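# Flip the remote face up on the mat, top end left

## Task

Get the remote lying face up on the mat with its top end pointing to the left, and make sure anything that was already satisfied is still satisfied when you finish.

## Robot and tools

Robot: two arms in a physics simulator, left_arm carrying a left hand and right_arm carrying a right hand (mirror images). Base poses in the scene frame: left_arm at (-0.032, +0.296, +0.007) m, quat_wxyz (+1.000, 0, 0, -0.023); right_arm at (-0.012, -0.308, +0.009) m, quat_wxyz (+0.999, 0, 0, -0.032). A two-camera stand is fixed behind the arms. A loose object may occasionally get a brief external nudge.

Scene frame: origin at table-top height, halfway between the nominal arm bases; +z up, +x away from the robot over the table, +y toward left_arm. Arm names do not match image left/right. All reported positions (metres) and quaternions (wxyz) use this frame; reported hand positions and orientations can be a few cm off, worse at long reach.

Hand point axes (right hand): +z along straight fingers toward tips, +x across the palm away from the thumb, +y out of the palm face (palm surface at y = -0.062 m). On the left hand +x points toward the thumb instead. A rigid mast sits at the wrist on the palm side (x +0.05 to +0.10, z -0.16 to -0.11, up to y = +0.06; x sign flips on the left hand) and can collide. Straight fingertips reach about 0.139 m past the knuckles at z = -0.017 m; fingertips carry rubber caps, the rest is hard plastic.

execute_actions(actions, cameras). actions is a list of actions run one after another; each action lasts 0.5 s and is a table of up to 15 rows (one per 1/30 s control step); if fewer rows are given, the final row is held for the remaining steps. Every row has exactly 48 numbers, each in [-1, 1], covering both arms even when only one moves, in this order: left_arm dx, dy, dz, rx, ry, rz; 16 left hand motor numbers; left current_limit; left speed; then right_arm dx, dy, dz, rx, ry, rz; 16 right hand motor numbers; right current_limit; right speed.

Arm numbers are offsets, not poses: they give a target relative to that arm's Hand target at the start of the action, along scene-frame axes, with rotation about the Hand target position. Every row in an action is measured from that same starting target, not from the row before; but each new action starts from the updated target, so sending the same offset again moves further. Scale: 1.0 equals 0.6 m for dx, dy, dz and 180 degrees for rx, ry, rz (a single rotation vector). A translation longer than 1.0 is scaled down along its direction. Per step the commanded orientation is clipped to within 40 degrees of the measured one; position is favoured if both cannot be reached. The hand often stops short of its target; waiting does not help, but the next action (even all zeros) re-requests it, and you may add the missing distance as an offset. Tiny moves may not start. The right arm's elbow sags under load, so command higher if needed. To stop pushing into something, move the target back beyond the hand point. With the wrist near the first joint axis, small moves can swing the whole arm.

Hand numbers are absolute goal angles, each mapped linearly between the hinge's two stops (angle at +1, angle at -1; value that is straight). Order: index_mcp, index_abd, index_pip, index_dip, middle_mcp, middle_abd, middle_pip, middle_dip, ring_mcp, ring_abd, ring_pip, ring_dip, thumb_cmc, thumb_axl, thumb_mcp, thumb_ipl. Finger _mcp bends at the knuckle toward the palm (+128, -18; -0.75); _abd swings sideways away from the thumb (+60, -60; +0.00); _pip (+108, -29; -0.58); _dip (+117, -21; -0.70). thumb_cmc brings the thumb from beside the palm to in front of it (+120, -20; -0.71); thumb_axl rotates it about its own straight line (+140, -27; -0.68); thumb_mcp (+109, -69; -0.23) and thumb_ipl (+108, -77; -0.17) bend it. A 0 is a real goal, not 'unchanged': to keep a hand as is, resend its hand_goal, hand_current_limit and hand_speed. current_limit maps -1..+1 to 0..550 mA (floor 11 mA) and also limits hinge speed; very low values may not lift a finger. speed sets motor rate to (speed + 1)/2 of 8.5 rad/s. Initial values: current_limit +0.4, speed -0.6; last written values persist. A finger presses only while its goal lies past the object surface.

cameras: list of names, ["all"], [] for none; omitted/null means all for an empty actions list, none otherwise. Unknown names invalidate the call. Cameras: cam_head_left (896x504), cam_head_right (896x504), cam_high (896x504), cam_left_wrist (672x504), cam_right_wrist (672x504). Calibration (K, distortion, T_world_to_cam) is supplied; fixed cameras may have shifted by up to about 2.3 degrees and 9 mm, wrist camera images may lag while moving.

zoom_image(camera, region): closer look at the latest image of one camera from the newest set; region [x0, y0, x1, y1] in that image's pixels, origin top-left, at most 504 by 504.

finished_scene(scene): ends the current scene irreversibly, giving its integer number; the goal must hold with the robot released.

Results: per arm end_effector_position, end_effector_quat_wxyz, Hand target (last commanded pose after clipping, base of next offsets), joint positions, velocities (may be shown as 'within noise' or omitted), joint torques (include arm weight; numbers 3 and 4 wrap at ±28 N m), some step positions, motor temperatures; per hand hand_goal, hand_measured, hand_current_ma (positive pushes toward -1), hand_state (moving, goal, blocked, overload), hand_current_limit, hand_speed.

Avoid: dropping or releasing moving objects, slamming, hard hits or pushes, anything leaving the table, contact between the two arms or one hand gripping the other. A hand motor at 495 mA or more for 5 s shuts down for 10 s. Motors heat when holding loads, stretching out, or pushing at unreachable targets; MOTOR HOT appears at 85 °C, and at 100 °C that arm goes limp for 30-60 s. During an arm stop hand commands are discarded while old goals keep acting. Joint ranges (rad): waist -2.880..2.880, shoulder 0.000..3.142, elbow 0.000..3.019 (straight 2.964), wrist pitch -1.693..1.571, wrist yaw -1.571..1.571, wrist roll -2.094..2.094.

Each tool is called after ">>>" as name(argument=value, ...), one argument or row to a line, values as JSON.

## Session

>>> execute_actions(
  actions=[],
)

>>> zoom_image(
  camera="cam_head_right",
  region=[280, 200, 500, 340],
)

>>> zoom_image(
  camera="cam_high",
  region=[310, 150, 540, 380],
)

Scene clock: 0.00 s.
left_arm: end_effector_position=(+0.6669, +0.0770, +0.2065) hand_goal=(-0.754, +0.000, -0.576, -0.696, -0.754, +0.000, -0.576, -0.696, -0.754, +0.000, -0.576, -0.696, -0.714, -0.678, -0.226, -0.168) hand_measured=(-0.754, +0.000, -0.576, -0.696, -0.754, +0.000, -0.576, -0.696, -0.754, +0.000, -0.576, -0.696, -0.714, -0.678, -0.226, -0.168) hand_current_ma=(+0, +0, +0, +0, +0, +0, +0, +0, +0, +0, +0, +0, +0, +0, +0, +0) hand_state=(goal, goal, goal, goal, goal, goal, goal, goal, goal, goal, goal, goal, goal, goal, goal, goal) hand_current_limit=0.40 hand_speed=-0.60 end_effector_quat_wxyz=(+0.358, +0.608, +0.709, +0.008) | right_arm: end_effector_position=(+0.0337, -0.0912, +0.2176) hand_goal=(-0.754, +0.000, -0.576, -0.696, -0.754, +0.000, -0.576, -0.696, -0.754, +0.000, -0.576, -0.696, -0.714, -0.678, -0.226, -0.168) hand_measured=(-0.754, +0.000, -0.576, -0.696, -0.754, +0.000, -0.576, -0.696, -0.754, +0.000, -0.576, -0.696, -0.714, -0.678, -0.226, -0.168) hand_current_ma=(+0, +0, +0, +0, +0, +0, +0, +0, +0, +0, +0, +0, +0, +0, +0, +0) hand_state=(goal, goal, goal, goal, goal, goal, goal, goal, goal, goal, goal, goal, goal, goal, goal, goal) hand_current_limit=0.40 hand_speed=-0.60 end_effector_quat_wxyz=(+0.008, +0.461, +0.887, -0.013)
Joint positions: left_arm=[-0.288 1.765 1.415 -0.521 0.232 -0.573] | right_arm=[1.83 0.828 0.831 -1.604 -0.004 1.153]
Joint velocities: within noise
Joint torques (N m): no reading
Motor temperatures (°C): left_arm=[39 35 43 33 30 31] | right_arm=[35 29 38 28 32 29]
Heat: left arm: hottest elbow 43 °C; right arm: hottest elbow 38 °C.
Hand target: left_arm +0.6749, +0.0742, +0.2212; +0.370, +0.606, +0.704, +0.013 | right_arm +0.0322, -0.0840, +0.2297; -0.002, +0.461, +0.888, +0.000
camera_calibration:
cam_left_wrist: T_world_to_cam=[[-0.535619, -0.841403, 0.0717903, 0.380167], [-0.818122, 0.538101, 0.202791, 0.396919], [-0.209259, 0.0498853, -0.976587, 0.457184], [0, 0, 0, 1]] pos_world=[0.624022, 0.0834843, 0.338697]
cam_right_wrist: T_world_to_cam=[[0.96036, -0.278144, -0.0185705, -0.0144614], [-0.143775, -0.551289, 0.821833, -0.28904], [-0.238826, -0.786585, -0.569426, 0.180602], [0, 0, 0, 1]] pos_world=[0.0154637, -0.0213081, 0.340113]

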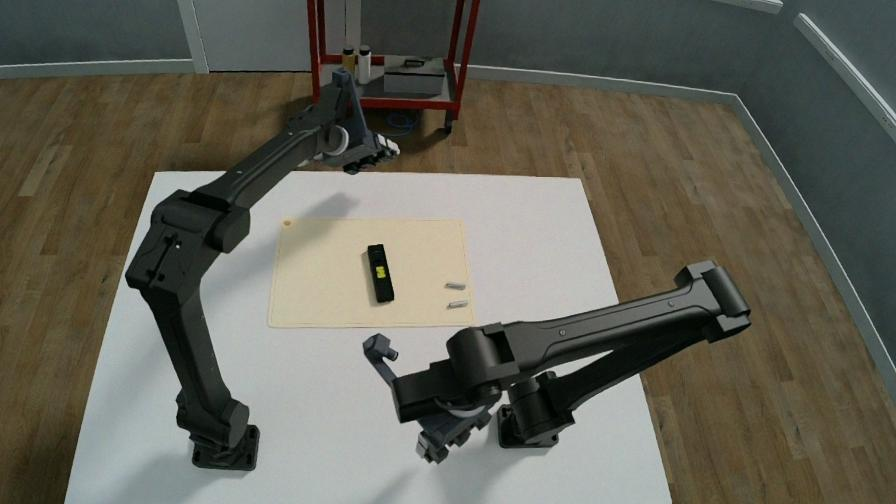

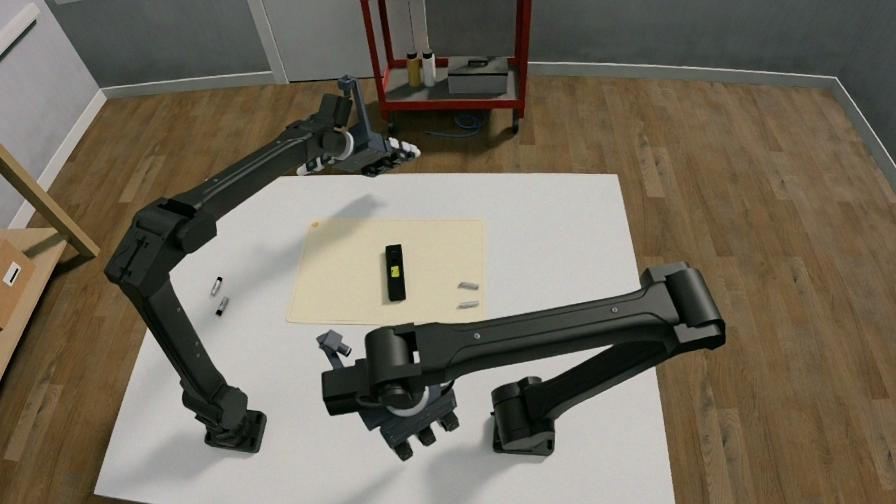

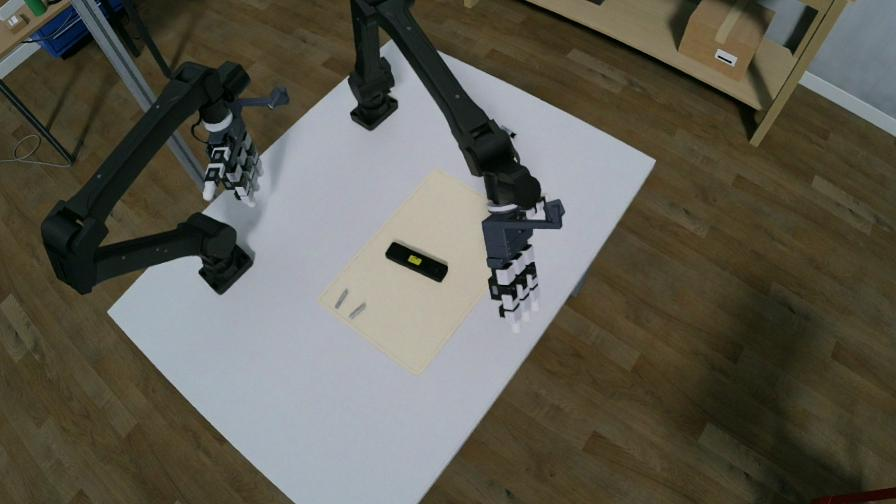

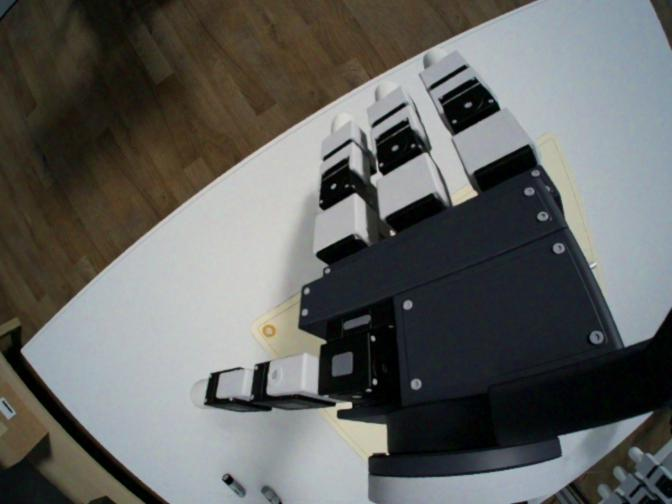

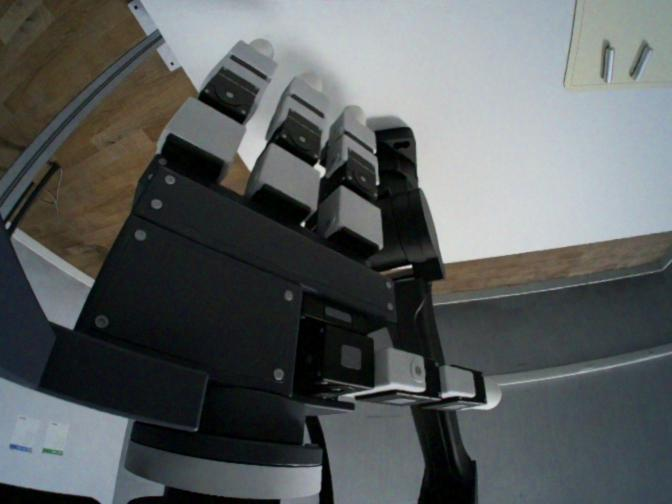

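Scaled by 2.291.

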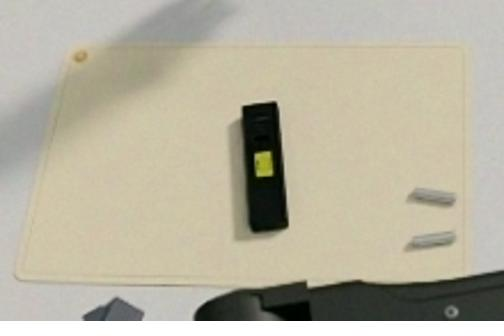

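Scaled by 2.191.

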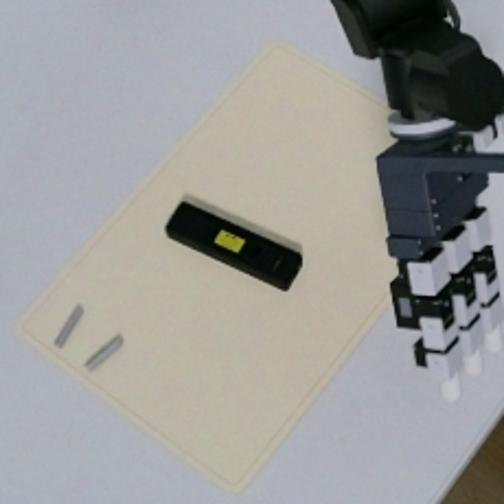

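>>> execute_actions(
  actions=[
    [[-0.1,-0.025,0.04,0.0499,0.0633,0.0017,-0.754,0,-0.576,-0.696,0.5,0,0.6,0.2,-0.754,0,-0.576,-0.696,-0.714,-0.678,-0.226,-0.168,0.4,-0.6,0,0,0,0,0,0,-0.754,0,-0.576,-0.696,-0.754,0,-0.576,-0.696,-0.754,0,-0.576,-0.696,-0.714,-0.678,-0.226,-0.168,0.4,-0.6]],
    [[-0.1,-0.025,0.0,0.0499,0.0633,0.0017,-0.754,0,-0.576,-0.696,0.5,0,0.6,0.2,-0.754,0,-0.576,-0.696,-0.714,-0.678,-0.226,-0.168,0.4,-0.6,0,0,0,0,0,0,-0.754,0,-0.576,-0.696,-0.754,0,-0.576,-0.696,-0.754,0,-0.576,-0.696,-0.714,-0.678,-0.226,-0.168,0.4,-0.6]],
    [[-0.1,-0.025,-0.08,0.0499,0.0633,0.0017,-0.754,0,-0.576,-0.696,0.5,0,0.6,0.2,-0.754,0,-0.576,-0.696,-0.714,-0.678,-0.226,-0.168,0.4,-0.6,0,0,0,0,0,0,-0.754,0,-0.576,-0.696,-0.754,0,-0.576,-0.696,-0.754,0,-0.576,-0.696,-0.714,-0.678,-0.226,-0.168,0.4,-0.6]],
    [[0,0,-0.04,0,0,0,-0.754,0,-0.576,-0.696,0.5,0,0.6,0.2,-0.754,0,-0.576,-0.696,-0.714,-0.678,-0.226,-0.168,0.4,-0.6,0,0,0,0,0,0,-0.754,0,-0.576,-0.696,-0.754,0,-0.576,-0.696,-0.754,0,-0.576,-0.696,-0.714,-0.678,-0.226,-0.168,0.4,-0.6]],
  ],
  cameras=["cam_head_left","cam_head_right","cam_high"],
)

>>> zoom_image(
  camera="cam_head_left",
  region=[330, 190, 430, 320],
)

>>> zoom_image(
  camera="cam_head_right",
  region=[340, 190, 440, 320],
)

>>> zoom_image(
  camera="cam_high",
  region=[370, 180, 490, 300],
)

Scene clock: 8.17 s.
left_arm: end_effector_position=(+0.4912, +0.0280, +0.1856) hand_goal=(-0.754, +0.000, -0.576, -0.696, +0.500, +0.000, +0.600, +0.200, -0.754, +0.000, -0.576, -0.696, -0.714, -0.678, -0.226, -0.168) hand_measured=(-0.752, +0.000, -0.576, -0.696, +0.482, +0.000, +0.598, +0.198, -0.752, +0.000, -0.576, -0.696, -0.714, -0.678, -0.220, -0.168) hand_current_ma=(+1, +0, +1, +0, -42, +0, -3, -3, +2, +0, +0, +0, +1, +1, +16, +1) hand_state=(goal, goal, goal, goal, goal, goal, goal, goal, goal, goal, goal, goal, goal, goal, goal, goal) hand_current_limit=0.40 hand_speed=-0.60 end_effector_quat_wxyz=(+0.004, +0.653, +0.757, +0.000) | right_arm: end_effector_position=(+0.0337, -0.0912, +0.2176) hand_goal=(-0.754, +0.000, -0.576, -0.696, -0.754, +0.000, -0.576, -0.696, -0.754, +0.000, -0.576, -0.696, -0.714, -0.678, -0.226, -0.168) hand_measured=(-0.754, +0.000, -0.576, -0.696, -0.754, +0.000, -0.576, -0.696, -0.754, +0.000, -0.576, -0.696, -0.714, -0.678, -0.224, -0.168) hand_current_ma=(+2, +0, -1, +0, +2, +0, -1, +0, +2, +0, -1, +0, +0, +2, +6, +1) hand_state=(goal, goal, goal, goal, goal, goal, goal, goal, goal, goal, goal, goal, goal, goal, goal, goal) hand_current_limit=0.40 hand_speed=-0.60 end_effector_quat_wxyz=(+0.008, +0.461, +0.887, -0.013)
Joint positions: left_arm=[-0.553 1.754 1.583 -1.391 0.001 -0.747] | right_arm=[1.83 0.828 0.831 -1.604 -0.004 1.153]
Joint torques (N m): left_arm=[0.91 -14.97 8.4 0.92 -0.15 -0.11] | right_arm=[-1.14 -0.85 10.18 0.17 0.13 0.11]
Heat: left arm: hottest elbow 46 °C; right arm: hottest elbow 40 °C.
Hand target: left_arm +0.4948, +0.0292, +0.1731; +0.000, +0.646, +0.763, +0.000 | right_arm +0.0322, -0.0840, +0.2297; -0.002, +0.461, +0.888, +0.000
Off the commanded pose: left_arm 0.013 m, 1 deg | right_arm 0.014 m, 2 deg.
Step readings (end_effector_position of left_arm | right_arm):
0: (+0.6669, +0.0770, +0.2065) | (+0.0337, -0.0912, +0.2176)
1: (+0.6611, +0.0810, +0.2037) | (+0.0337, -0.0912, +0.2176)
2: (+0.6504, +0.0885, +0.1989) | (+0.0337, -0.0912, +0.2176)
4: (+0.6215, +0.0882, +0.1919) | (+0.0337, -0.0912, +0.2176)
8: (+0.5966, +0.0660, +0.2002) | (+0.0337, -0.0912, +0.2176)
15: (+0.6012, +0.0565, +0.2163) | (+0.0337, -0.0912, +0.2176)
16: (+0.5955, +0.0614, +0.2157) | (+0.0337, -0.0912, +0.2176)
17: (+0.5861, +0.0701, +0.2142) | (+0.0337, -0.0912, +0.2176)
19: (+0.5616, +0.0716, +0.2108) | (+0.0337, -0.0912, +0.2176)
23: (+0.5414, +0.0504, +0.2157) | (+0.0337, -0.0912, +0.2176)
30: (+0.5410, +0.0440, +0.2232) | (+0.0337, -0.0912, +0.2176)
31: (+0.5358, +0.0476, +0.2212) | (+0.0337, -0.0912, +0.2176)
32: (+0.5284, +0.0540, +0.2193) | (+0.0337, -0.0912, +0.2176)
34: (+0.5072, +0.0525, +0.2098) | (+0.0337, -0.0912, +0.2176)
38: (+0.4863, +0.0309, +0.1925) | (+0.0337, -0.0912, +0.2176)
45: (+0.4836, +0.0287, +0.1850) | (+0.0337, -0.0912, +0.2176)
46: (+0.4849, +0.0289, +0.1852) | (+0.0337, -0.0912, +0.2176)
47: (+0.4866, +0.0286, +0.1851) | (+0.0337, -0.0912, +0.2176)
49: (+0.4900, +0.0282, +0.1853) | (+0.0337, -0.0912, +0.2176)
53: (+0.4912, +0.0279, +0.1856) | (+0.0337, -0.0912, +0.2176)
60: (+0.4912, +0.0280, +0.1856) | (+0.0337, -0.0912, +0.2176)
Images, in order (width x height): cam_head_left 896x504, cam_head_right 896x504, cam_high 896x504.

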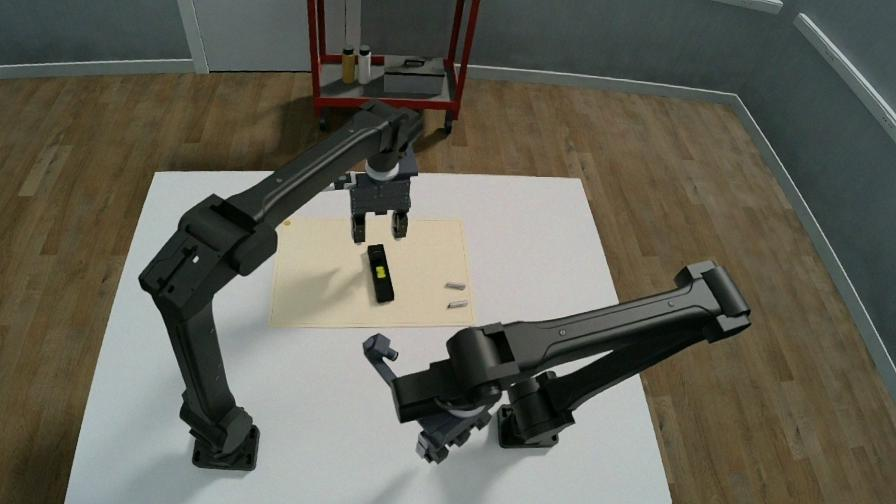

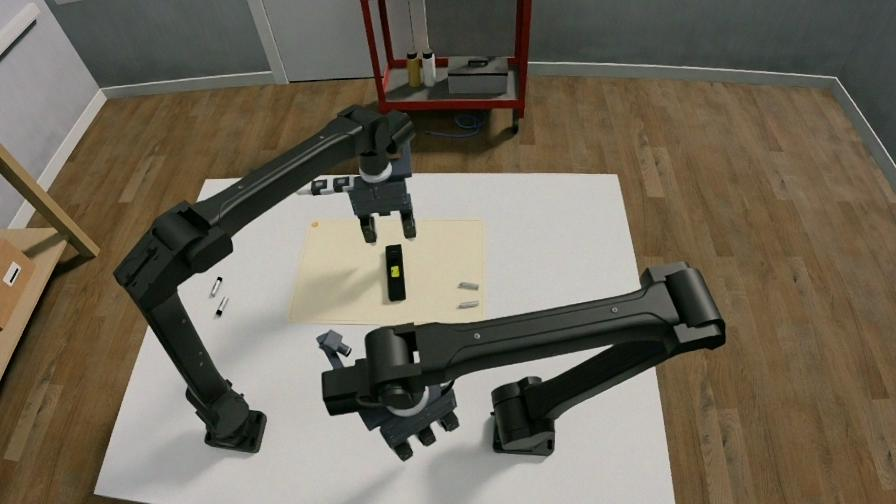

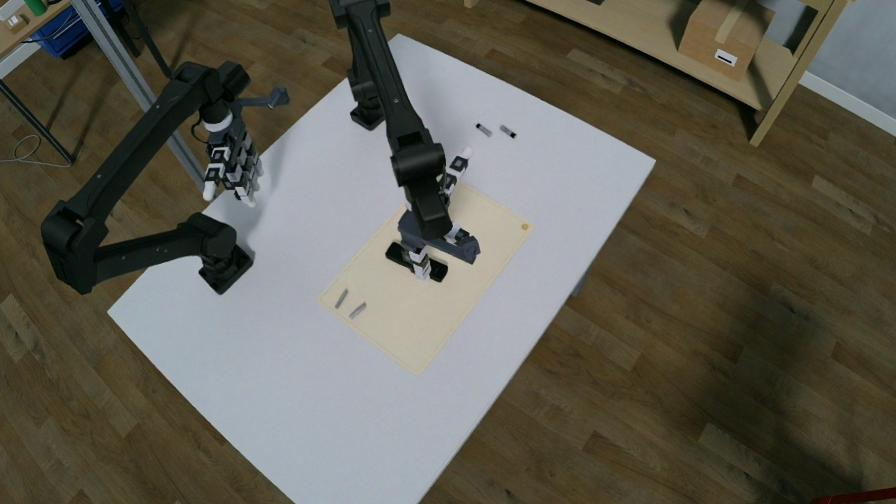

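Scaled by 3.877.

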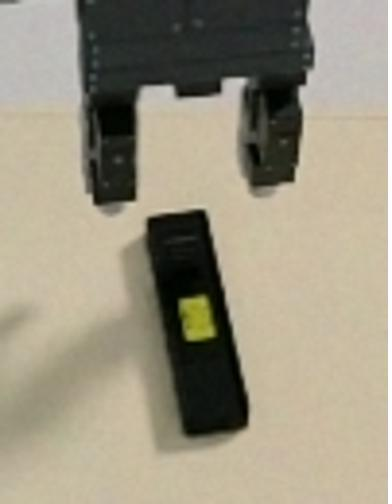

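Scaled by 3.877.

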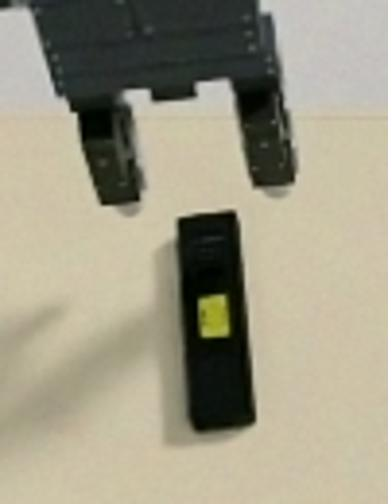

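Scaled by 4.200.

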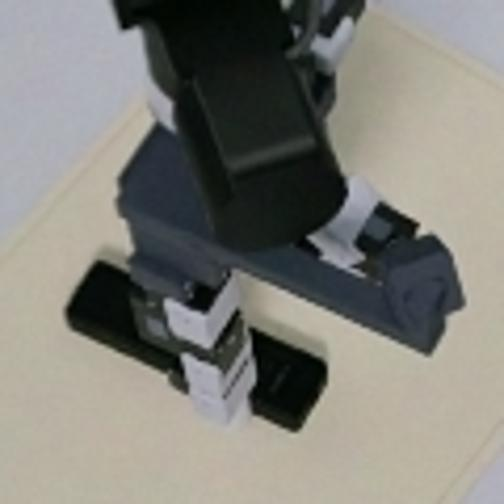

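>>> execute_actions(
  actions=[
    [[0,0.006,-0.05,0,0,0,-0.754,0,-0.576,-0.696,0.5,0,0.6,0.2,-0.754,0,-0.576,-0.696,-0.714,-0.678,-0.226,-0.168,0.4,-0.6,0,0,0,0,0,0,-0.754,0,-0.576,-0.696,-0.754,0,-0.576,-0.696,-0.754,0,-0.576,-0.696,-0.714,-0.678,-0.226,-0.168,0.4,-0.6]],
    [[0,0,-0.042,0,0,0,-0.754,0,-0.576,-0.696,0.5,0,0.6,0.2,-0.754,0,-0.576,-0.696,-0.714,-0.678,-0.226,-0.168,0.4,-0.6,0,0,0,0,0,0,-0.754,0,-0.576,-0.696,-0.754,0,-0.576,-0.696,-0.754,0,-0.576,-0.696,-0.714,-0.678,-0.226,-0.168,0.4,-0.6]],
    [[0,0,0,0,0,0,-0.754,0,-0.576,-0.696,0.5,0,0.6,0.2,-0.754,0,-0.576,-0.696,-0.714,-0.678,-0.226,-0.168,0.4,-0.6,0,0,0,0,0,0,-0.754,0,-0.576,-0.696,-0.754,0,-0.576,-0.696,-0.754,0,-0.576,-0.696,-0.714,-0.678,-0.226,-0.168,0.4,-0.6]],
  ],
  cameras=["cam_head_left","cam_head_right"],
)

>>> zoom_image(
  camera="cam_head_left",
  region=[330, 200, 430, 310],
)

>>> zoom_image(
  camera="cam_head_right",
  region=[340, 200, 440, 310],
)

Scene clock: 13.57 s.
left_arm: end_effector_position=(+0.4923, +0.0289, +0.1305) hand_goal=(-0.754, +0.000, -0.576, -0.696, +0.500, +0.000, +0.600, +0.200, -0.754, +0.000, -0.576, -0.696, -0.714, -0.678, -0.226, -0.168) hand_measured=(-0.754, +0.000, -0.576, -0.696, +0.484, +0.000, +0.598, +0.198, -0.754, +0.000, -0.576, -0.696, -0.714, -0.678, -0.220, -0.168) hand_current_ma=(+0, +0, +1, +0, -37, +0, -3, -3, +0, +0, +0, +0, +1, +1, +15, +1) hand_state=(goal, goal, goal, goal, goal, goal, goal, goal, goal, goal, goal, goal, goal, goal, goal, goal) hand_current_limit=0.40 hand_speed=-0.60 end_effector_quat_wxyz=(+0.005, +0.652, +0.758, +0.000) | right_arm: end_effector_position=(+0.0337, -0.0912, +0.2176) hand_goal=(-0.754, +0.000, -0.576, -0.696, -0.754, +0.000, -0.576, -0.696, -0.754, +0.000, -0.576, -0.696, -0.714, -0.678, -0.226, -0.168) hand_measured=(-0.754, +0.000, -0.576, -0.696, -0.754, +0.000, -0.576, -0.696, -0.754, +0.000, -0.576, -0.696, -0.714, -0.678, -0.224, -0.168) hand_current_ma=(+2, +0, -1, +0, +2, +0, -1, +0, +2, +0, -1, +0, +0, +2, +6, +1) hand_state=(goal, goal, goal, goal, goal, goal, goal, goal, goal, goal, goal, goal, goal, goal, goal, goal) hand_current_limit=0.40 hand_speed=-0.60 end_effector_quat_wxyz=(+0.008, +0.461, +0.887, -0.013)
Joint positions: left_arm=[-0.55 1.789 1.482 -1.254 0.001 -0.747] | right_arm=[1.83 0.828 0.831 -1.604 -0.004 1.153]
Joint torques (N m): left_arm=[1.2 -15.33 7.91 0.96 -0.17 -0.05] | right_arm=[-1.03 -0.44 10.19 0.23 0.09 0.17]
Heat: left arm: hottest elbow 47 °C; right arm: hottest elbow 41 °C.
Hand target: left_arm +0.4949, +0.0329, +0.1179; +0.000, +0.646, +0.763, +0.000 | right_arm +0.0322, -0.0840, +0.2297; -0.002, +0.461, +0.888, +0.000
Off the commanded pose: left_arm 0.013 m, 1 deg | right_arm 0.014 m, 2 deg.
Step readings (end_effector_position of left_arm | right_arm):
0: (+0.4912, +0.0280, +0.1856) | (+0.0337, -0.0912, +0.2176)
1: (+0.4919, +0.0278, +0.1825) | (+0.0337, -0.0912, +0.2176)
2: (+0.4934, +0.0270, +0.1799) | (+0.0337, -0.0912, +0.2176)
4: (+0.4928, +0.0280, +0.1690) | (+0.0337, -0.0912, +0.2176)
8: (+0.4895, +0.0305, +0.1516) | (+0.0337, -0.0912, +0.2176)
15: (+0.4906, +0.0300, +0.1487) | (+0.0337, -0.0912, +0.2176)
16: (+0.4911, +0.0297, +0.1465) | (+0.0337, -0.0912, +0.2176)
17: (+0.4927, +0.0286, +0.1447) | (+0.0337, -0.0912, +0.2176)
19: (+0.4933, +0.0282, +0.1380) | (+0.0337, -0.0912, +0.2176)
23: (+0.4918, +0.0292, +0.1304) | (+0.0337, -0.0912, +0.2176)
30: (+0.4923, +0.0289, +0.1305) | (+0.0337, -0.0912, +0.2176)
31: (+0.4923, +0.0289, +0.1305) | (+0.0337, -0.0912, +0.2176)
32: (+0.4923, +0.0289, +0.1305) | (+0.0337, -0.0912, +0.2176)
34: (+0.4923, +0.0289, +0.1305) | (+0.0337, -0.0912, +0.2176)
38: (+0.4923, +0.0289, +0.1305) | (+0.0337, -0.0912, +0.2176)
45: (+0.4923, +0.0289, +0.1305) | (+0.0337, -0.0912, +0.2176)
Images, in order (width x height): cam_head_left 896x504, cam_head_right 896x504.

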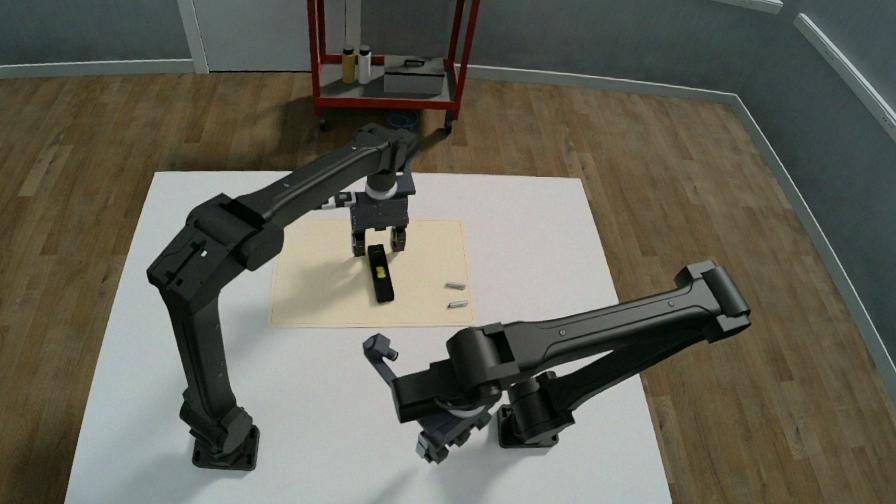

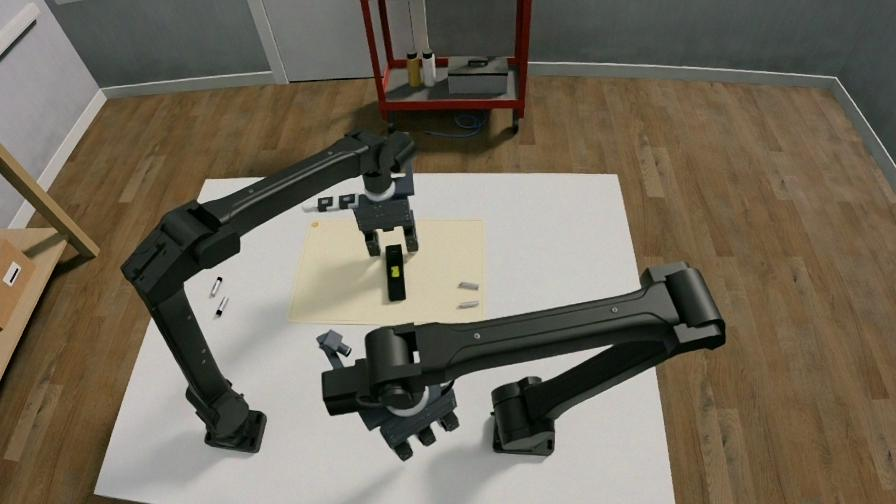

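Scaled by 4.582.

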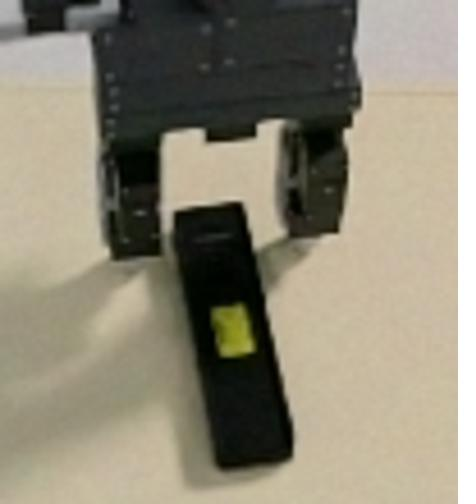

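Scaled by 4.582.

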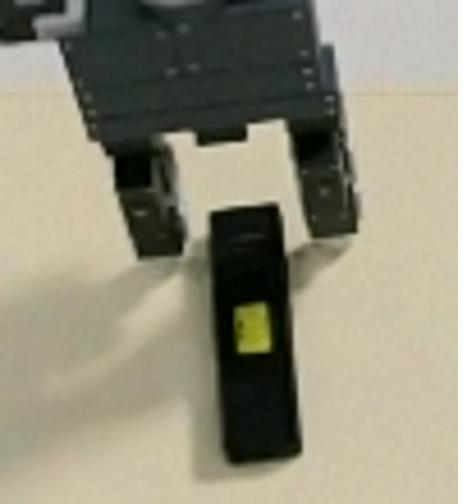

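>>> execute_actions(
  actions=[
    [[0,0,0,0,0,0,-0.754,0.14,-0.576,-0.696,0.5,0,0.6,0.2,-0.754,-0.14,-0.576,-0.696,-0.714,-0.678,-0.226,-0.168,0.2,-0.75,0,0,0,0,0,0,-0.754,0,-0.576,-0.696,-0.754,0,-0.576,-0.696,-0.754,0,-0.576,-0.696,-0.714,-0.678,-0.226,-0.168,0.4,-0.6]],
    [[0,0,0,0,0,0,-0.754,0.32,-0.576,-0.696,0.5,0,0.6,0.2,-0.754,-0.32,-0.576,-0.696,-0.714,-0.678,-0.226,-0.168,0.2,-0.75,0,0,0,0,0,0,-0.754,0,-0.576,-0.696,-0.754,0,-0.576,-0.696,-0.754,0,-0.576,-0.696,-0.714,-0.678,-0.226,-0.168,0.4,-0.6]],
    [[0,0,0.08,0,0,0,-0.754,0.32,-0.576,-0.696,0.5,0,0.6,0.2,-0.754,-0.32,-0.576,-0.696,-0.714,-0.678,-0.226,-0.168,0.2,-0.8,0,0,0,0,0,0,-0.754,0,-0.576,-0.696,-0.754,0,-0.576,-0.696,-0.754,0,-0.576,-0.696,-0.714,-0.678,-0.226,-0.168,0.4,-0.6]],
    [[0,0,0.1,0,0,0,-0.754,0.32,-0.576,-0.696,0.5,0,0.6,0.2,-0.754,-0.32,-0.576,-0.696,-0.714,-0.678,-0.226,-0.168,0.2,-0.8,0,0,0,0,0,0,-0.754,0,-0.576,-0.696,-0.754,0,-0.576,-0.696,-0.754,0,-0.576,-0.696,-0.714,-0.678,-0.226,-0.168,0.4,-0.6]],
  ],
  cameras=["cam_head_left","cam_head_right"],
)

>>> zoom_image(
  camera="cam_head_left",
  region=[330, 190, 430, 310],
)

Scene clock: 20.03 s.
left_arm: end_effector_position=(+0.4853, +0.0346, +0.2117) hand_goal=(-0.754, +0.320, -0.576, -0.696, +0.500, +0.000, +0.600, +0.200, -0.754, -0.320, -0.576, -0.696, -0.714, -0.678, -0.226, -0.168) hand_measured=(-0.754, +0.162, -0.578, -0.698, +0.484, +0.000, +0.598, +0.198, -0.748, -0.176, -0.572, -0.694, -0.714, -0.678, -0.220, -0.166) hand_current_ma=(+0, -330, -1, -1, -37, +0, -3, -3, +12, +330, +4, +3, +1, +1, +16, +1) hand_state=(goal, blocked, goal, goal, goal, goal, goal, goal, goal, blocked, goal, goal, goal, goal, goal, goal) hand_current_limit=0.20 hand_speed=-0.80 end_effector_quat_wxyz=(-0.012, +0.652, +0.759, -0.001) | right_arm: end_effector_position=(+0.0337, -0.0912, +0.2176) hand_goal=(-0.754, +0.000, -0.576, -0.696, -0.754, +0.000, -0.576, -0.696, -0.754, +0.000, -0.576, -0.696, -0.714, -0.678, -0.226, -0.168) hand_measured=(-0.754, +0.000, -0.576, -0.696, -0.754, +0.000, -0.576, -0.696, -0.754, +0.000, -0.576, -0.696, -0.714, -0.678, -0.224, -0.168) hand_current_ma=(+2, +0, -1, +0, +2, +0, -1, +0, +2, +0, -1, +0, +0, +2, +6, +1) hand_state=(goal, goal, goal, goal, goal, goal, goal, goal, goal, goal, goal, goal, goal, goal, goal, goal) hand_current_limit=0.40 hand_speed=-0.60 end_effector_quat_wxyz=(+0.008, +0.461, +0.887, -0.013)
Joint positions: left_arm=[-0.549 1.743 1.64 -1.492 0 -0.747] | right_arm=[1.83 0.828 0.831 -1.604 -0.004 1.153]
Joint torques (N m): left_arm=[1.2 -16.09 11.96 -0.21 -0.12 -0.06] | right_arm=[-1.03 -1.08 10.24 0.18 0.06 0.11]
Motor temperatures (°C): left_arm=[39 37 48 33 30 31] | right_arm=[35 29 42 28 32 29]
Heat: left arm: hottest elbow 48 °C; right arm: hottest elbow 42 °C.
Hand target: left_arm +0.4949, +0.0328, +0.2261; +0.000, +0.646, +0.763, +0.000 | right_arm +0.0322, -0.0840, +0.2297; -0.002, +0.461, +0.888, +0.000
Off the commanded pose: left_arm 0.017 m, 2 deg | right_arm 0.014 m, 2 deg.
Step readings (end_effector_position of left_arm | right_arm):
0: (+0.4923, +0.0289, +0.1305) | (+0.0337, -0.0912, +0.2176)
1: (+0.4923, +0.0289, +0.1305) | (+0.0337, -0.0912, +0.2176)
2: (+0.4923, +0.0289, +0.1305) | (+0.0337, -0.0912, +0.2176)
4: (+0.4923, +0.0289, +0.1305) | (+0.0337, -0.0912, +0.2176)
8: (+0.4925, +0.0293, +0.1305) | (+0.0337, -0.0912, +0.2176)
15: (+0.4926, +0.0295, +0.1305) | (+0.0337, -0.0912, +0.2176)
16: (+0.4926, +0.0295, +0.1305) | (+0.0337, -0.0912, +0.2176)
17: (+0.4926, +0.0295, +0.1305) | (+0.0337, -0.0912, +0.2176)
19: (+0.4926, +0.0295, +0.1305) | (+0.0337, -0.0912, +0.2176)
23: (+0.4926, +0.0295, +0.1305) | (+0.0337, -0.0912, +0.2176)
30: (+0.4926, +0.0295, +0.1305) | (+0.0337, -0.0912, +0.2176)
31: (+0.4900, +0.0313, +0.1304) | (+0.0337, -0.0912, +0.2176)
32: (+0.4873, +0.0332, +0.1313) | (+0.0337, -0.0912, +0.2176)
34: (+0.4819, +0.0368, +0.1330) | (+0.0337, -0.0912, +0.2176)
38: (+0.4782, +0.0393, +0.1332) | (+0.0337, -0.0912, +0.2176)
45: (+0.4779, +0.0395, +0.1332) | (+0.0337, -0.0912, +0.2176)
46: (+0.4758, +0.0409, +0.1370) | (+0.0337, -0.0912, +0.2176)
47: (+0.4733, +0.0427, +0.1417) | (+0.0337, -0.0912, +0.2176)
49: (+0.4725, +0.0432, +0.1600) | (+0.0337, -0.0912, +0.2176)
53: (+0.4811, +0.0374, +0.1965) | (+0.0337, -0.0912, +0.2176)
60: (+0.4856, +0.0344, +0.2117) | (+0.0337, -0.0912, +0.2176)
Images, in order (width x height): cam_head_left 896x504, cam_head_right 896x504.

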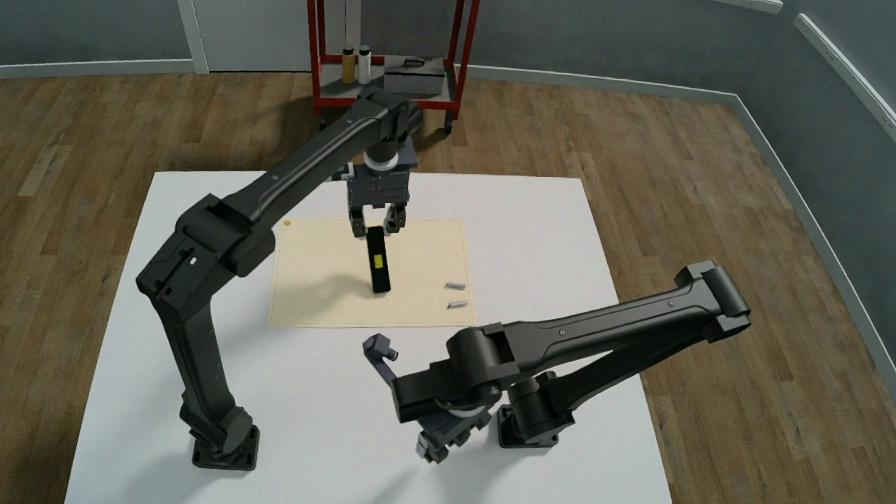

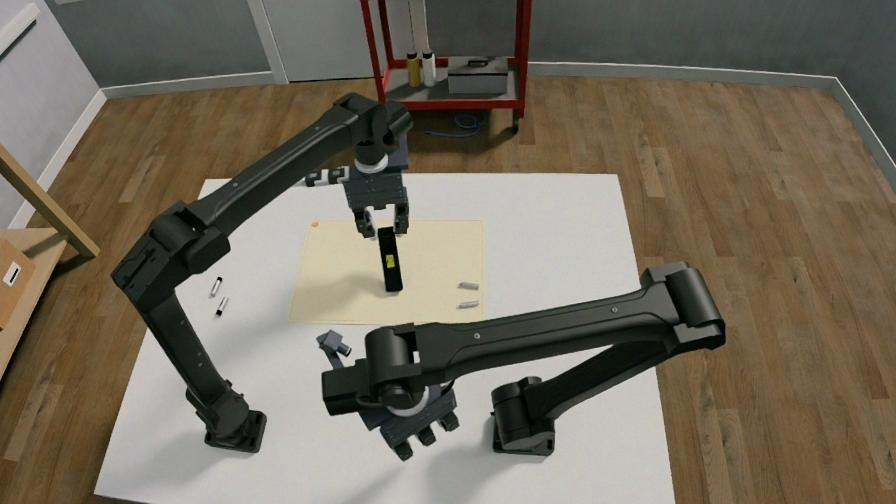

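Scaled by 4.200.

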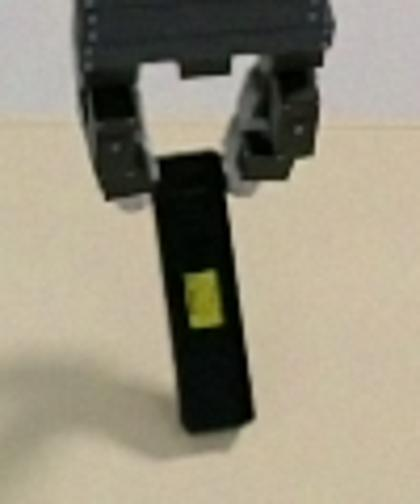

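>>> execute_actions(
  actions=[
    [[-0.047,-0.0245,0.05,0,0,-0.1312,-0.754,0.32,-0.576,-0.696,0.5,0,0.6,0.2,-0.754,-0.32,-0.576,-0.696,-0.714,-0.678,-0.226,-0.168,0.2,-0.8,0,0,0,0,0,0,-0.754,0,-0.576,-0.696,-0.754,0,-0.576,-0.696,-0.754,0,-0.576,-0.696,-0.714,-0.678,-0.226,-0.168,0.4,-0.6]],
    [[-0.047,-0.0245,0.04,0,0,-0.1312,-0.754,0.32,-0.576,-0.696,0.5,0,0.6,0.2,-0.754,-0.32,-0.576,-0.696,-0.714,-0.678,-0.226,-0.168,0.2,-0.8,0,0,0,0,0,0,-0.754,0,-0.576,-0.696,-0.754,0,-0.576,-0.696,-0.754,0,-0.576,-0.696,-0.714,-0.678,-0.226,-0.168,0.4,-0.6]],
    [[-0.047,-0.0245,0.03,0,0,-0.1312,-0.754,0.32,-0.576,-0.696,0.5,0,0.6,0.2,-0.754,-0.32,-0.576,-0.696,-0.714,-0.678,-0.226,-0.168,0.2,-0.8,0,0,0,0,0,0,-0.754,0,-0.576,-0.696,-0.754,0,-0.576,-0.696,-0.754,0,-0.576,-0.696,-0.714,-0.678,-0.226,-0.168,0.4,-0.6]],
    [[-0.047,-0.0245,0.02,0,0,-0.1312,-0.754,0.32,-0.576,-0.696,0.5,0,0.6,0.2,-0.754,-0.32,-0.576,-0.696,-0.714,-0.678,-0.226,-0.168,0.2,-0.8,0,0,0,0,0,0,-0.754,0,-0.576,-0.696,-0.754,0,-0.576,-0.696,-0.754,0,-0.576,-0.696,-0.714,-0.678,-0.226,-0.168,0.4,-0.6]],
    [[0,0.025,0,-0.0968,-0.0085,0,-0.62,0.32,-0.576,-0.696,0.5,0,0.6,0.2,-0.62,-0.32,-0.576,-0.696,-0.714,-0.678,-0.226,-0.168,0.2,-0.8,0,0,0,0,0,0,-0.754,0,-0.576,-0.696,-0.754,0,-0.576,-0.696,-0.754,0,-0.576,-0.696,-0.714,-0.678,-0.226,-0.168,0.4,-0.6]],
    [[0,0.025,0,-0.0968,-0.0085,0,-0.48,0.32,-0.576,-0.696,0.5,0,0.6,0.2,-0.48,-0.32,-0.576,-0.696,-0.714,-0.678,-0.226,-0.168,0.2,-0.8,0,0,0,0,0,0,-0.754,0,-0.576,-0.696,-0.754,0,-0.576,-0.696,-0.754,0,-0.576,-0.696,-0.714,-0.678,-0.226,-0.168,0.4,-0.6]],
  ],
  cameras=["cam_head_left","cam_high"],
)

>>> zoom_image(
  camera="cam_head_left",
  region=[330, 170, 450, 320],
)

>>> zoom_image(
  camera="cam_high",
  region=[350, 150, 470, 300],
)

Scene clock: 27.17 s.
left_arm: end_effector_position=(+0.3823, +0.0087, +0.2979) hand_goal=(-0.480, +0.320, -0.576, -0.696, +0.500, +0.000, +0.600, +0.200, -0.480, -0.320, -0.576, -0.696, -0.714, -0.678, -0.226, -0.168) hand_measured=(-0.520, +0.162, -0.592, -0.702, +0.484, +0.000, +0.598, +0.198, -0.496, -0.180, -0.576, -0.696, -0.718, -0.678, -0.222, -0.168) hand_current_ma=(-119, -330, -34, -9, -35, +0, -1, -3, -36, +330, -1, +0, -7, +1, +8, +1) hand_state=(blocked, blocked, goal, goal, goal, goal, goal, goal, goal, blocked, goal, goal, goal, goal, goal, goal) hand_current_limit=0.20 hand_speed=-0.80 end_effector_quat_wxyz=(+0.290, +0.955, +0.057, -0.004) | right_arm: end_effector_position=(+0.0337, -0.0912, +0.2176) hand_goal=(-0.754, +0.000, -0.576, -0.696, -0.754, +0.000, -0.576, -0.696, -0.754, +0.000, -0.576, -0.696, -0.714, -0.678, -0.226, -0.168) hand_measured=(-0.754, +0.000, -0.576, -0.696, -0.754, +0.000, -0.576, -0.696, -0.754, +0.000, -0.576, -0.696, -0.714, -0.678, -0.224, -0.168) hand_current_ma=(+2, +0, -1, +0, +2, +0, -1, +0, +2, +0, -1, +0, +0, +2, +6, +1) hand_state=(goal, goal, goal, goal, goal, goal, goal, goal, goal, goal, goal, goal, goal, goal, goal, goal) hand_current_limit=0.40 hand_speed=-0.60 end_effector_quat_wxyz=(+0.008, +0.461, +0.887, -0.013)
Joint positions: left_arm=[-0.267 1.342 1.199 -1.196 0.547 1.072] | right_arm=[1.83 0.828 0.831 -1.604 -0.004 1.153]
Joint torques (N m): left_arm=[0.21 -11.75 9.92 1.7 1.08 0.16] | right_arm=[-1.14 -1.03 10.17 0.13 0.11 0.09]
Heat: left arm: hottest elbow 48 °C; right arm: hottest elbow 43 °C.
Hand target: left_arm +0.3821, +0.0040, +0.3100; +0.300, +0.953, +0.042, +0.014 | right_arm +0.0322, -0.0840, +0.2297; -0.002, +0.461, +0.888, +0.000
Off the commanded pose: left_arm 0.013 m, 3 deg | right_arm 0.014 m, 2 deg.
Step readings (end_effector_position of left_arm | right_arm):
0: (+0.4853, +0.0346, +0.2117) | (+0.0337, -0.0912, +0.2176)
1: (+0.4841, +0.0328, +0.2131) | (+0.0337, -0.0912, +0.2176)
2: (+0.4822, +0.0312, +0.2137) | (+0.0337, -0.0912, +0.2176)
4: (+0.4747, +0.0292, +0.2223) | (+0.0337, -0.0912, +0.2176)
8: (+0.4671, +0.0252, +0.2473) | (+0.0337, -0.0912, +0.2176)
15: (+0.4657, +0.0197, +0.2558) | (+0.0337, -0.0912, +0.2176)
16: (+0.4631, +0.0175, +0.2560) | (+0.0337, -0.0912, +0.2176)
17: (+0.4595, +0.0148, +0.2555) | (+0.0337, -0.0912, +0.2176)
19: (+0.4490, +0.0123, +0.2578) | (+0.0337, -0.0912, +0.2176)
23: (+0.4403, +0.0066, +0.2702) | (+0.0337, -0.0912, +0.2176)
30: (+0.4384, +0.0029, +0.2736) | (+0.0337, -0.0912, +0.2176)
31: (+0.4353, +0.0002, +0.2746) | (+0.0337, -0.0912, +0.2176)
32: (+0.4313, -0.0026, +0.2747) | (+0.0337, -0.0912, +0.2176)
34: (+0.4237, -0.0059, +0.2783) | (+0.0337, -0.0912, +0.2176)
38: (+0.4143, -0.0091, +0.2859) | (+0.0337, -0.0912, +0.2176)
45: (+0.4110, -0.0109, +0.2868) | (+0.0337, -0.0912, +0.2176)
46: (+0.4073, -0.0131, +0.2866) | (+0.0337, -0.0912, +0.2176)
47: (+0.4025, -0.0153, +0.2861) | (+0.0337, -0.0912, +0.2176)
49: (+0.3934, -0.0186, +0.2857) | (+0.0337, -0.0912, +0.2176)
53: (+0.3825, -0.0223, +0.2854) | (+0.0337, -0.0912, +0.2176)
60: (+0.3768, -0.0233, +0.2855) | (+0.0337, -0.0912, +0.2176)
61: (+0.3743, -0.0312, +0.2883) | (+0.0337, -0.0912, +0.2176)
62: (+0.3716, -0.0387, +0.2921) | (+0.0337, -0.0912, +0.2176)
64: (+0.3721, -0.0283, +0.2933) | (+0.0337, -0.0912, +0.2176)
68: (+0.3836, -0.0014, +0.2982) | (+0.0337, -0.0912, +0.2176)
75: (+0.3840, -0.0055, +0.3025) | (+0.0337, -0.0912, +0.2176)
76: (+0.3806, -0.0135, +0.3080) | (+0.0337, -0.0912, +0.2176)
77: (+0.3771, -0.0191, +0.3145) | (+0.0337, -0.0912, +0.2176)
79: (+0.3740, -0.0094, +0.3098) | (+0.0337, -0.0912, +0.2176)
83: (+0.3807, +0.0109, +0.2950) | (+0.0337, -0.0912, +0.2176)
90: (+0.3825, +0.0087, +0.2979) | (+0.0337, -0.0912, +0.2176)
Images, in order (width x height): cam_head_left 896x504, cam_high 896x504.

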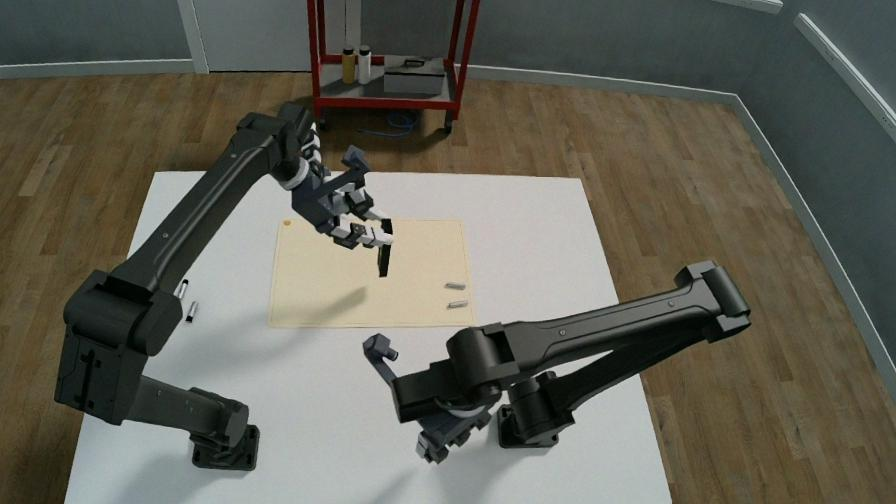

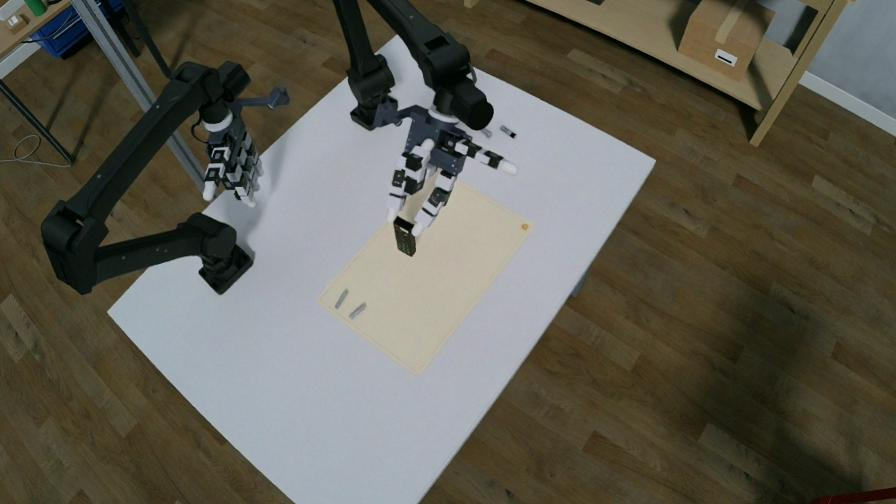

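Scaled by 3.360.

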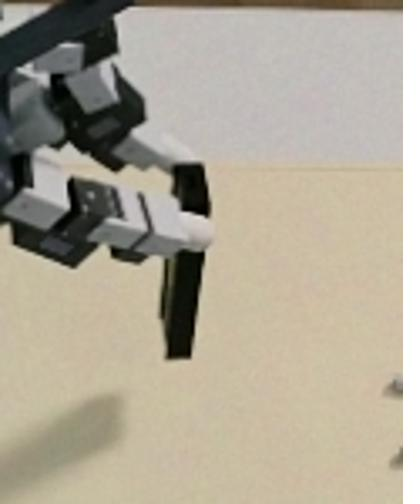

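Scaled by 3.360.

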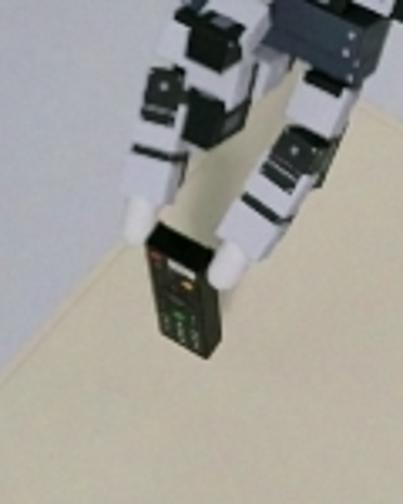

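>>> execute_actions(
  actions=[
    [[0,0,-0.0583,0,0,0,-0.479,0.32,-0.576,-0.696,0.5,0,0.6,0.2,-0.479,-0.32,-0.576,-0.696,-0.714,-0.678,-0.226,-0.168,0.2,-0.8,0,0,0,0,0,0,-0.754,0,-0.576,-0.696,-0.754,0,-0.576,-0.696,-0.754,0,-0.576,-0.696,-0.714,-0.678,-0.226,-0.168,0.4,-0.6]],
    [[0,0,-0.0583,0,0,0,-0.479,0.32,-0.576,-0.696,0.5,0,0.6,0.2,-0.479,-0.32,-0.576,-0.696,-0.714,-0.678,-0.226,-0.168,0.2,-0.8,0,0,0,0,0,0,-0.754,0,-0.576,-0.696,-0.754,0,-0.576,-0.696,-0.754,0,-0.576,-0.696,-0.714,-0.678,-0.226,-0.168,0.4,-0.6]],
    [[-0.003,0.042,-0.004,0,0,0,-0.479,0.32,-0.576,-0.696,0.5,0,0.6,0.2,-0.479,-0.32,-0.576,-0.696,-0.714,-0.678,-0.226,-0.168,0.2,-0.8,0,0,0,0,0,0,-0.754,0,-0.576,-0.696,-0.754,0,-0.576,-0.696,-0.754,0,-0.576,-0.696,-0.714,-0.678,-0.226,-0.168,0.4,-0.6]],
    [[-0.003,0.042,-0.004,0,0,0,-0.479,0.32,-0.576,-0.696,0.5,0,0.6,0.2,-0.479,-0.32,-0.576,-0.696,-0.714,-0.678,-0.226,-0.168,0.2,-0.8,0,0,0,0,0,0,-0.754,0,-0.576,-0.696,-0.754,0,-0.576,-0.696,-0.754,0,-0.576,-0.696,-0.714,-0.678,-0.226,-0.168,0.4,-0.6]],
  ],
  cameras=["cam_head_left","cam_high"],
)

>>> zoom_image(
  camera="cam_head_left",
  region=[310, 190, 430, 340],
)

>>> zoom_image(
  camera="cam_high",
  region=[350, 170, 470, 320],
)

Scene clock: 35.07 s.
left_arm: end_effector_position=(+0.3863, +0.0547, +0.2403) hand_goal=(-0.480, +0.320, -0.576, -0.696, +0.500, +0.000, +0.600, +0.200, -0.480, -0.320, -0.576, -0.696, -0.714, -0.678, -0.226, -0.168) hand_measured=(-0.504, +0.162, -0.588, -0.700, +0.488, +0.000, +0.598, +0.198, -0.452, -0.188, -0.556, -0.686, -0.720, -0.678, -0.222, -0.168) hand_current_ma=(-60, -330, -26, -5, -26, +0, -1, -3, +74, +330, +45, +17, -8, +1, +8, +1) hand_state=(blocked, blocked, goal, goal, goal, goal, goal, goal, blocked, blocked, goal, goal, goal, goal, goal, goal) hand_current_limit=0.20 hand_speed=-0.80 end_effector_quat_wxyz=(+0.305, +0.951, +0.047, +0.021) | right_arm: end_effector_position=(+0.0337, -0.0912, +0.2176) hand_goal=(-0.754, +0.000, -0.576, -0.696, -0.754, +0.000, -0.576, -0.696, -0.754, +0.000, -0.576, -0.696, -0.714, -0.678, -0.226, -0.168) hand_measured=(-0.754, +0.000, -0.576, -0.696, -0.754, +0.000, -0.576, -0.696, -0.754, +0.000, -0.576, -0.696, -0.714, -0.678, -0.224, -0.168) hand_current_ma=(+2, +0, -1, +0, +2, +0, -1, +0, +2, +0, -1, +0, +0, +2, +6, +1) hand_state=(goal, goal, goal, goal, goal, goal, goal, goal, goal, goal, goal, goal, goal, goal, goal, goal) hand_current_limit=0.40 hand_speed=-0.60 end_effector_quat_wxyz=(+0.008, +0.461, +0.887, -0.013)
Joint positions: left_arm=[-0.146 1.351 1.036 -1.041 0.588 1.214] | right_arm=[1.83 0.828 0.831 -1.604 -0.004 1.153]
Joint torques (N m): left_arm=[0.26 -11.11 7.98 0.38 0.62 0.19] | right_arm=[-0.85 -0.62 10.09 0.34 0.06 0.11]
Heat: left arm: hottest elbow 49 °C; right arm: hottest elbow 44 °C.
Hand target: left_arm +0.3785, +0.0544, +0.2353; +0.300, +0.953, +0.042, +0.014 | right_arm +0.0322, -0.0840, +0.2297; -0.002, +0.461, +0.888, +0.000
Off the commanded pose: left_arm 0.009 m, 1 deg | right_arm 0.014 m, 2 deg.
Step readings (end_effector_position of left_arm | right_arm):
0: (+0.3823, +0.0087, +0.2979) | (+0.0337, -0.0912, +0.2176)
1: (+0.3827, +0.0083, +0.2958) | (+0.0337, -0.0912, +0.2176)
2: (+0.3839, +0.0078, +0.2933) | (+0.0337, -0.0912, +0.2176)
4: (+0.3831, +0.0080, +0.2838) | (+0.0337, -0.0912, +0.2176)
8: (+0.3792, +0.0093, +0.2706) | (+0.0337, -0.0912, +0.2176)
15: (+0.3799, +0.0087, +0.2710) | (+0.0337, -0.0912, +0.2176)
16: (+0.3805, +0.0084, +0.2690) | (+0.0337, -0.0912, +0.2176)
17: (+0.3820, +0.0077, +0.2662) | (+0.0337, -0.0912, +0.2176)
19: (+0.3817, +0.0078, +0.2557) | (+0.0337, -0.0912, +0.2176)
23: (+0.3805, +0.0071, +0.2462) | (+0.0337, -0.0912, +0.2176)
30: (+0.3811, +0.0067, +0.2467) | (+0.0337, -0.0912, +0.2176)
31: (+0.3807, +0.0077, +0.2466) | (+0.0337, -0.0912, +0.2176)
32: (+0.3805, +0.0102, +0.2462) | (+0.0337, -0.0912, +0.2176)
34: (+0.3831, +0.0176, +0.2451) | (+0.0337, -0.0912, +0.2176)
38: (+0.3888, +0.0282, +0.2450) | (+0.0337, -0.0912, +0.2176)
45: (+0.3881, +0.0283, +0.2451) | (+0.0337, -0.0912, +0.2176)
46: (+0.3873, +0.0296, +0.2452) | (+0.0337, -0.0912, +0.2176)
47: (+0.3854, +0.0325, +0.2443) | (+0.0337, -0.0912, +0.2176)
49: (+0.3851, +0.0419, +0.2425) | (+0.0337, -0.0912, +0.2176)
53: (+0.3875, +0.0546, +0.2402) | (+0.0337, -0.0912, +0.2176)
60: (+0.3866, +0.0548, +0.2402) | (+0.0337, -0.0912, +0.2176)
Images, in order (width x height): cam_head_left 896x504, cam_high 896x504.

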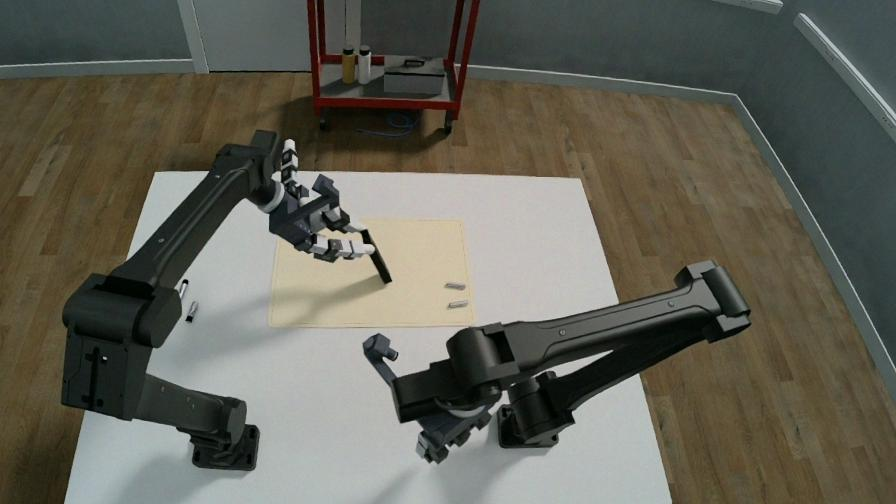

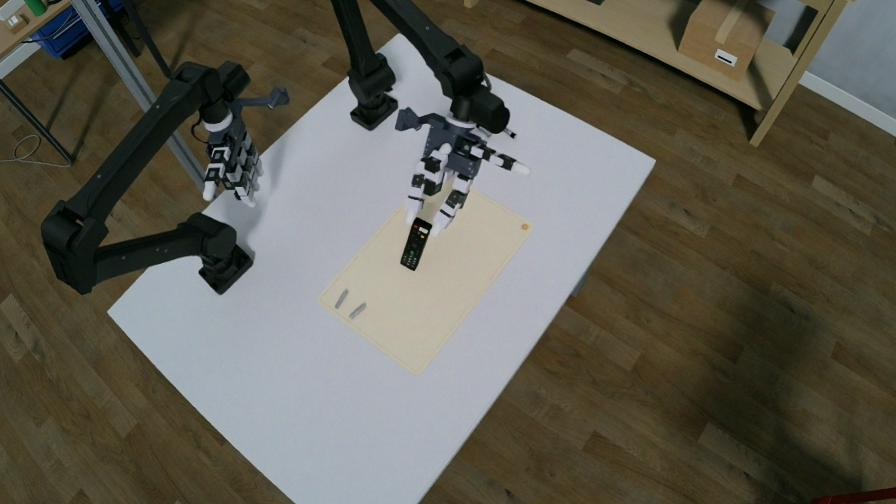

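Scaled by 3.360.

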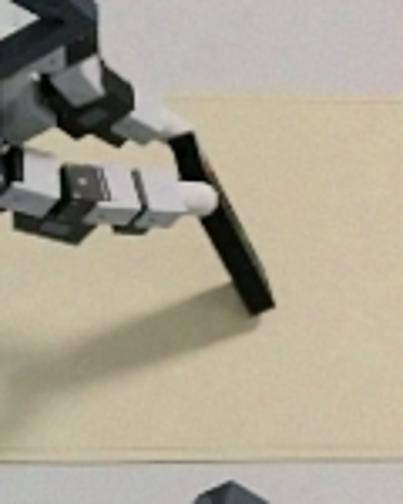

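Scaled by 3.360.

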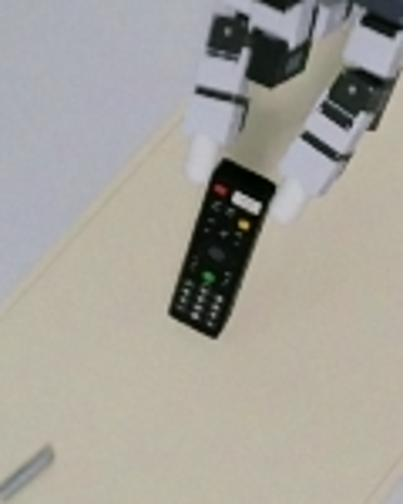

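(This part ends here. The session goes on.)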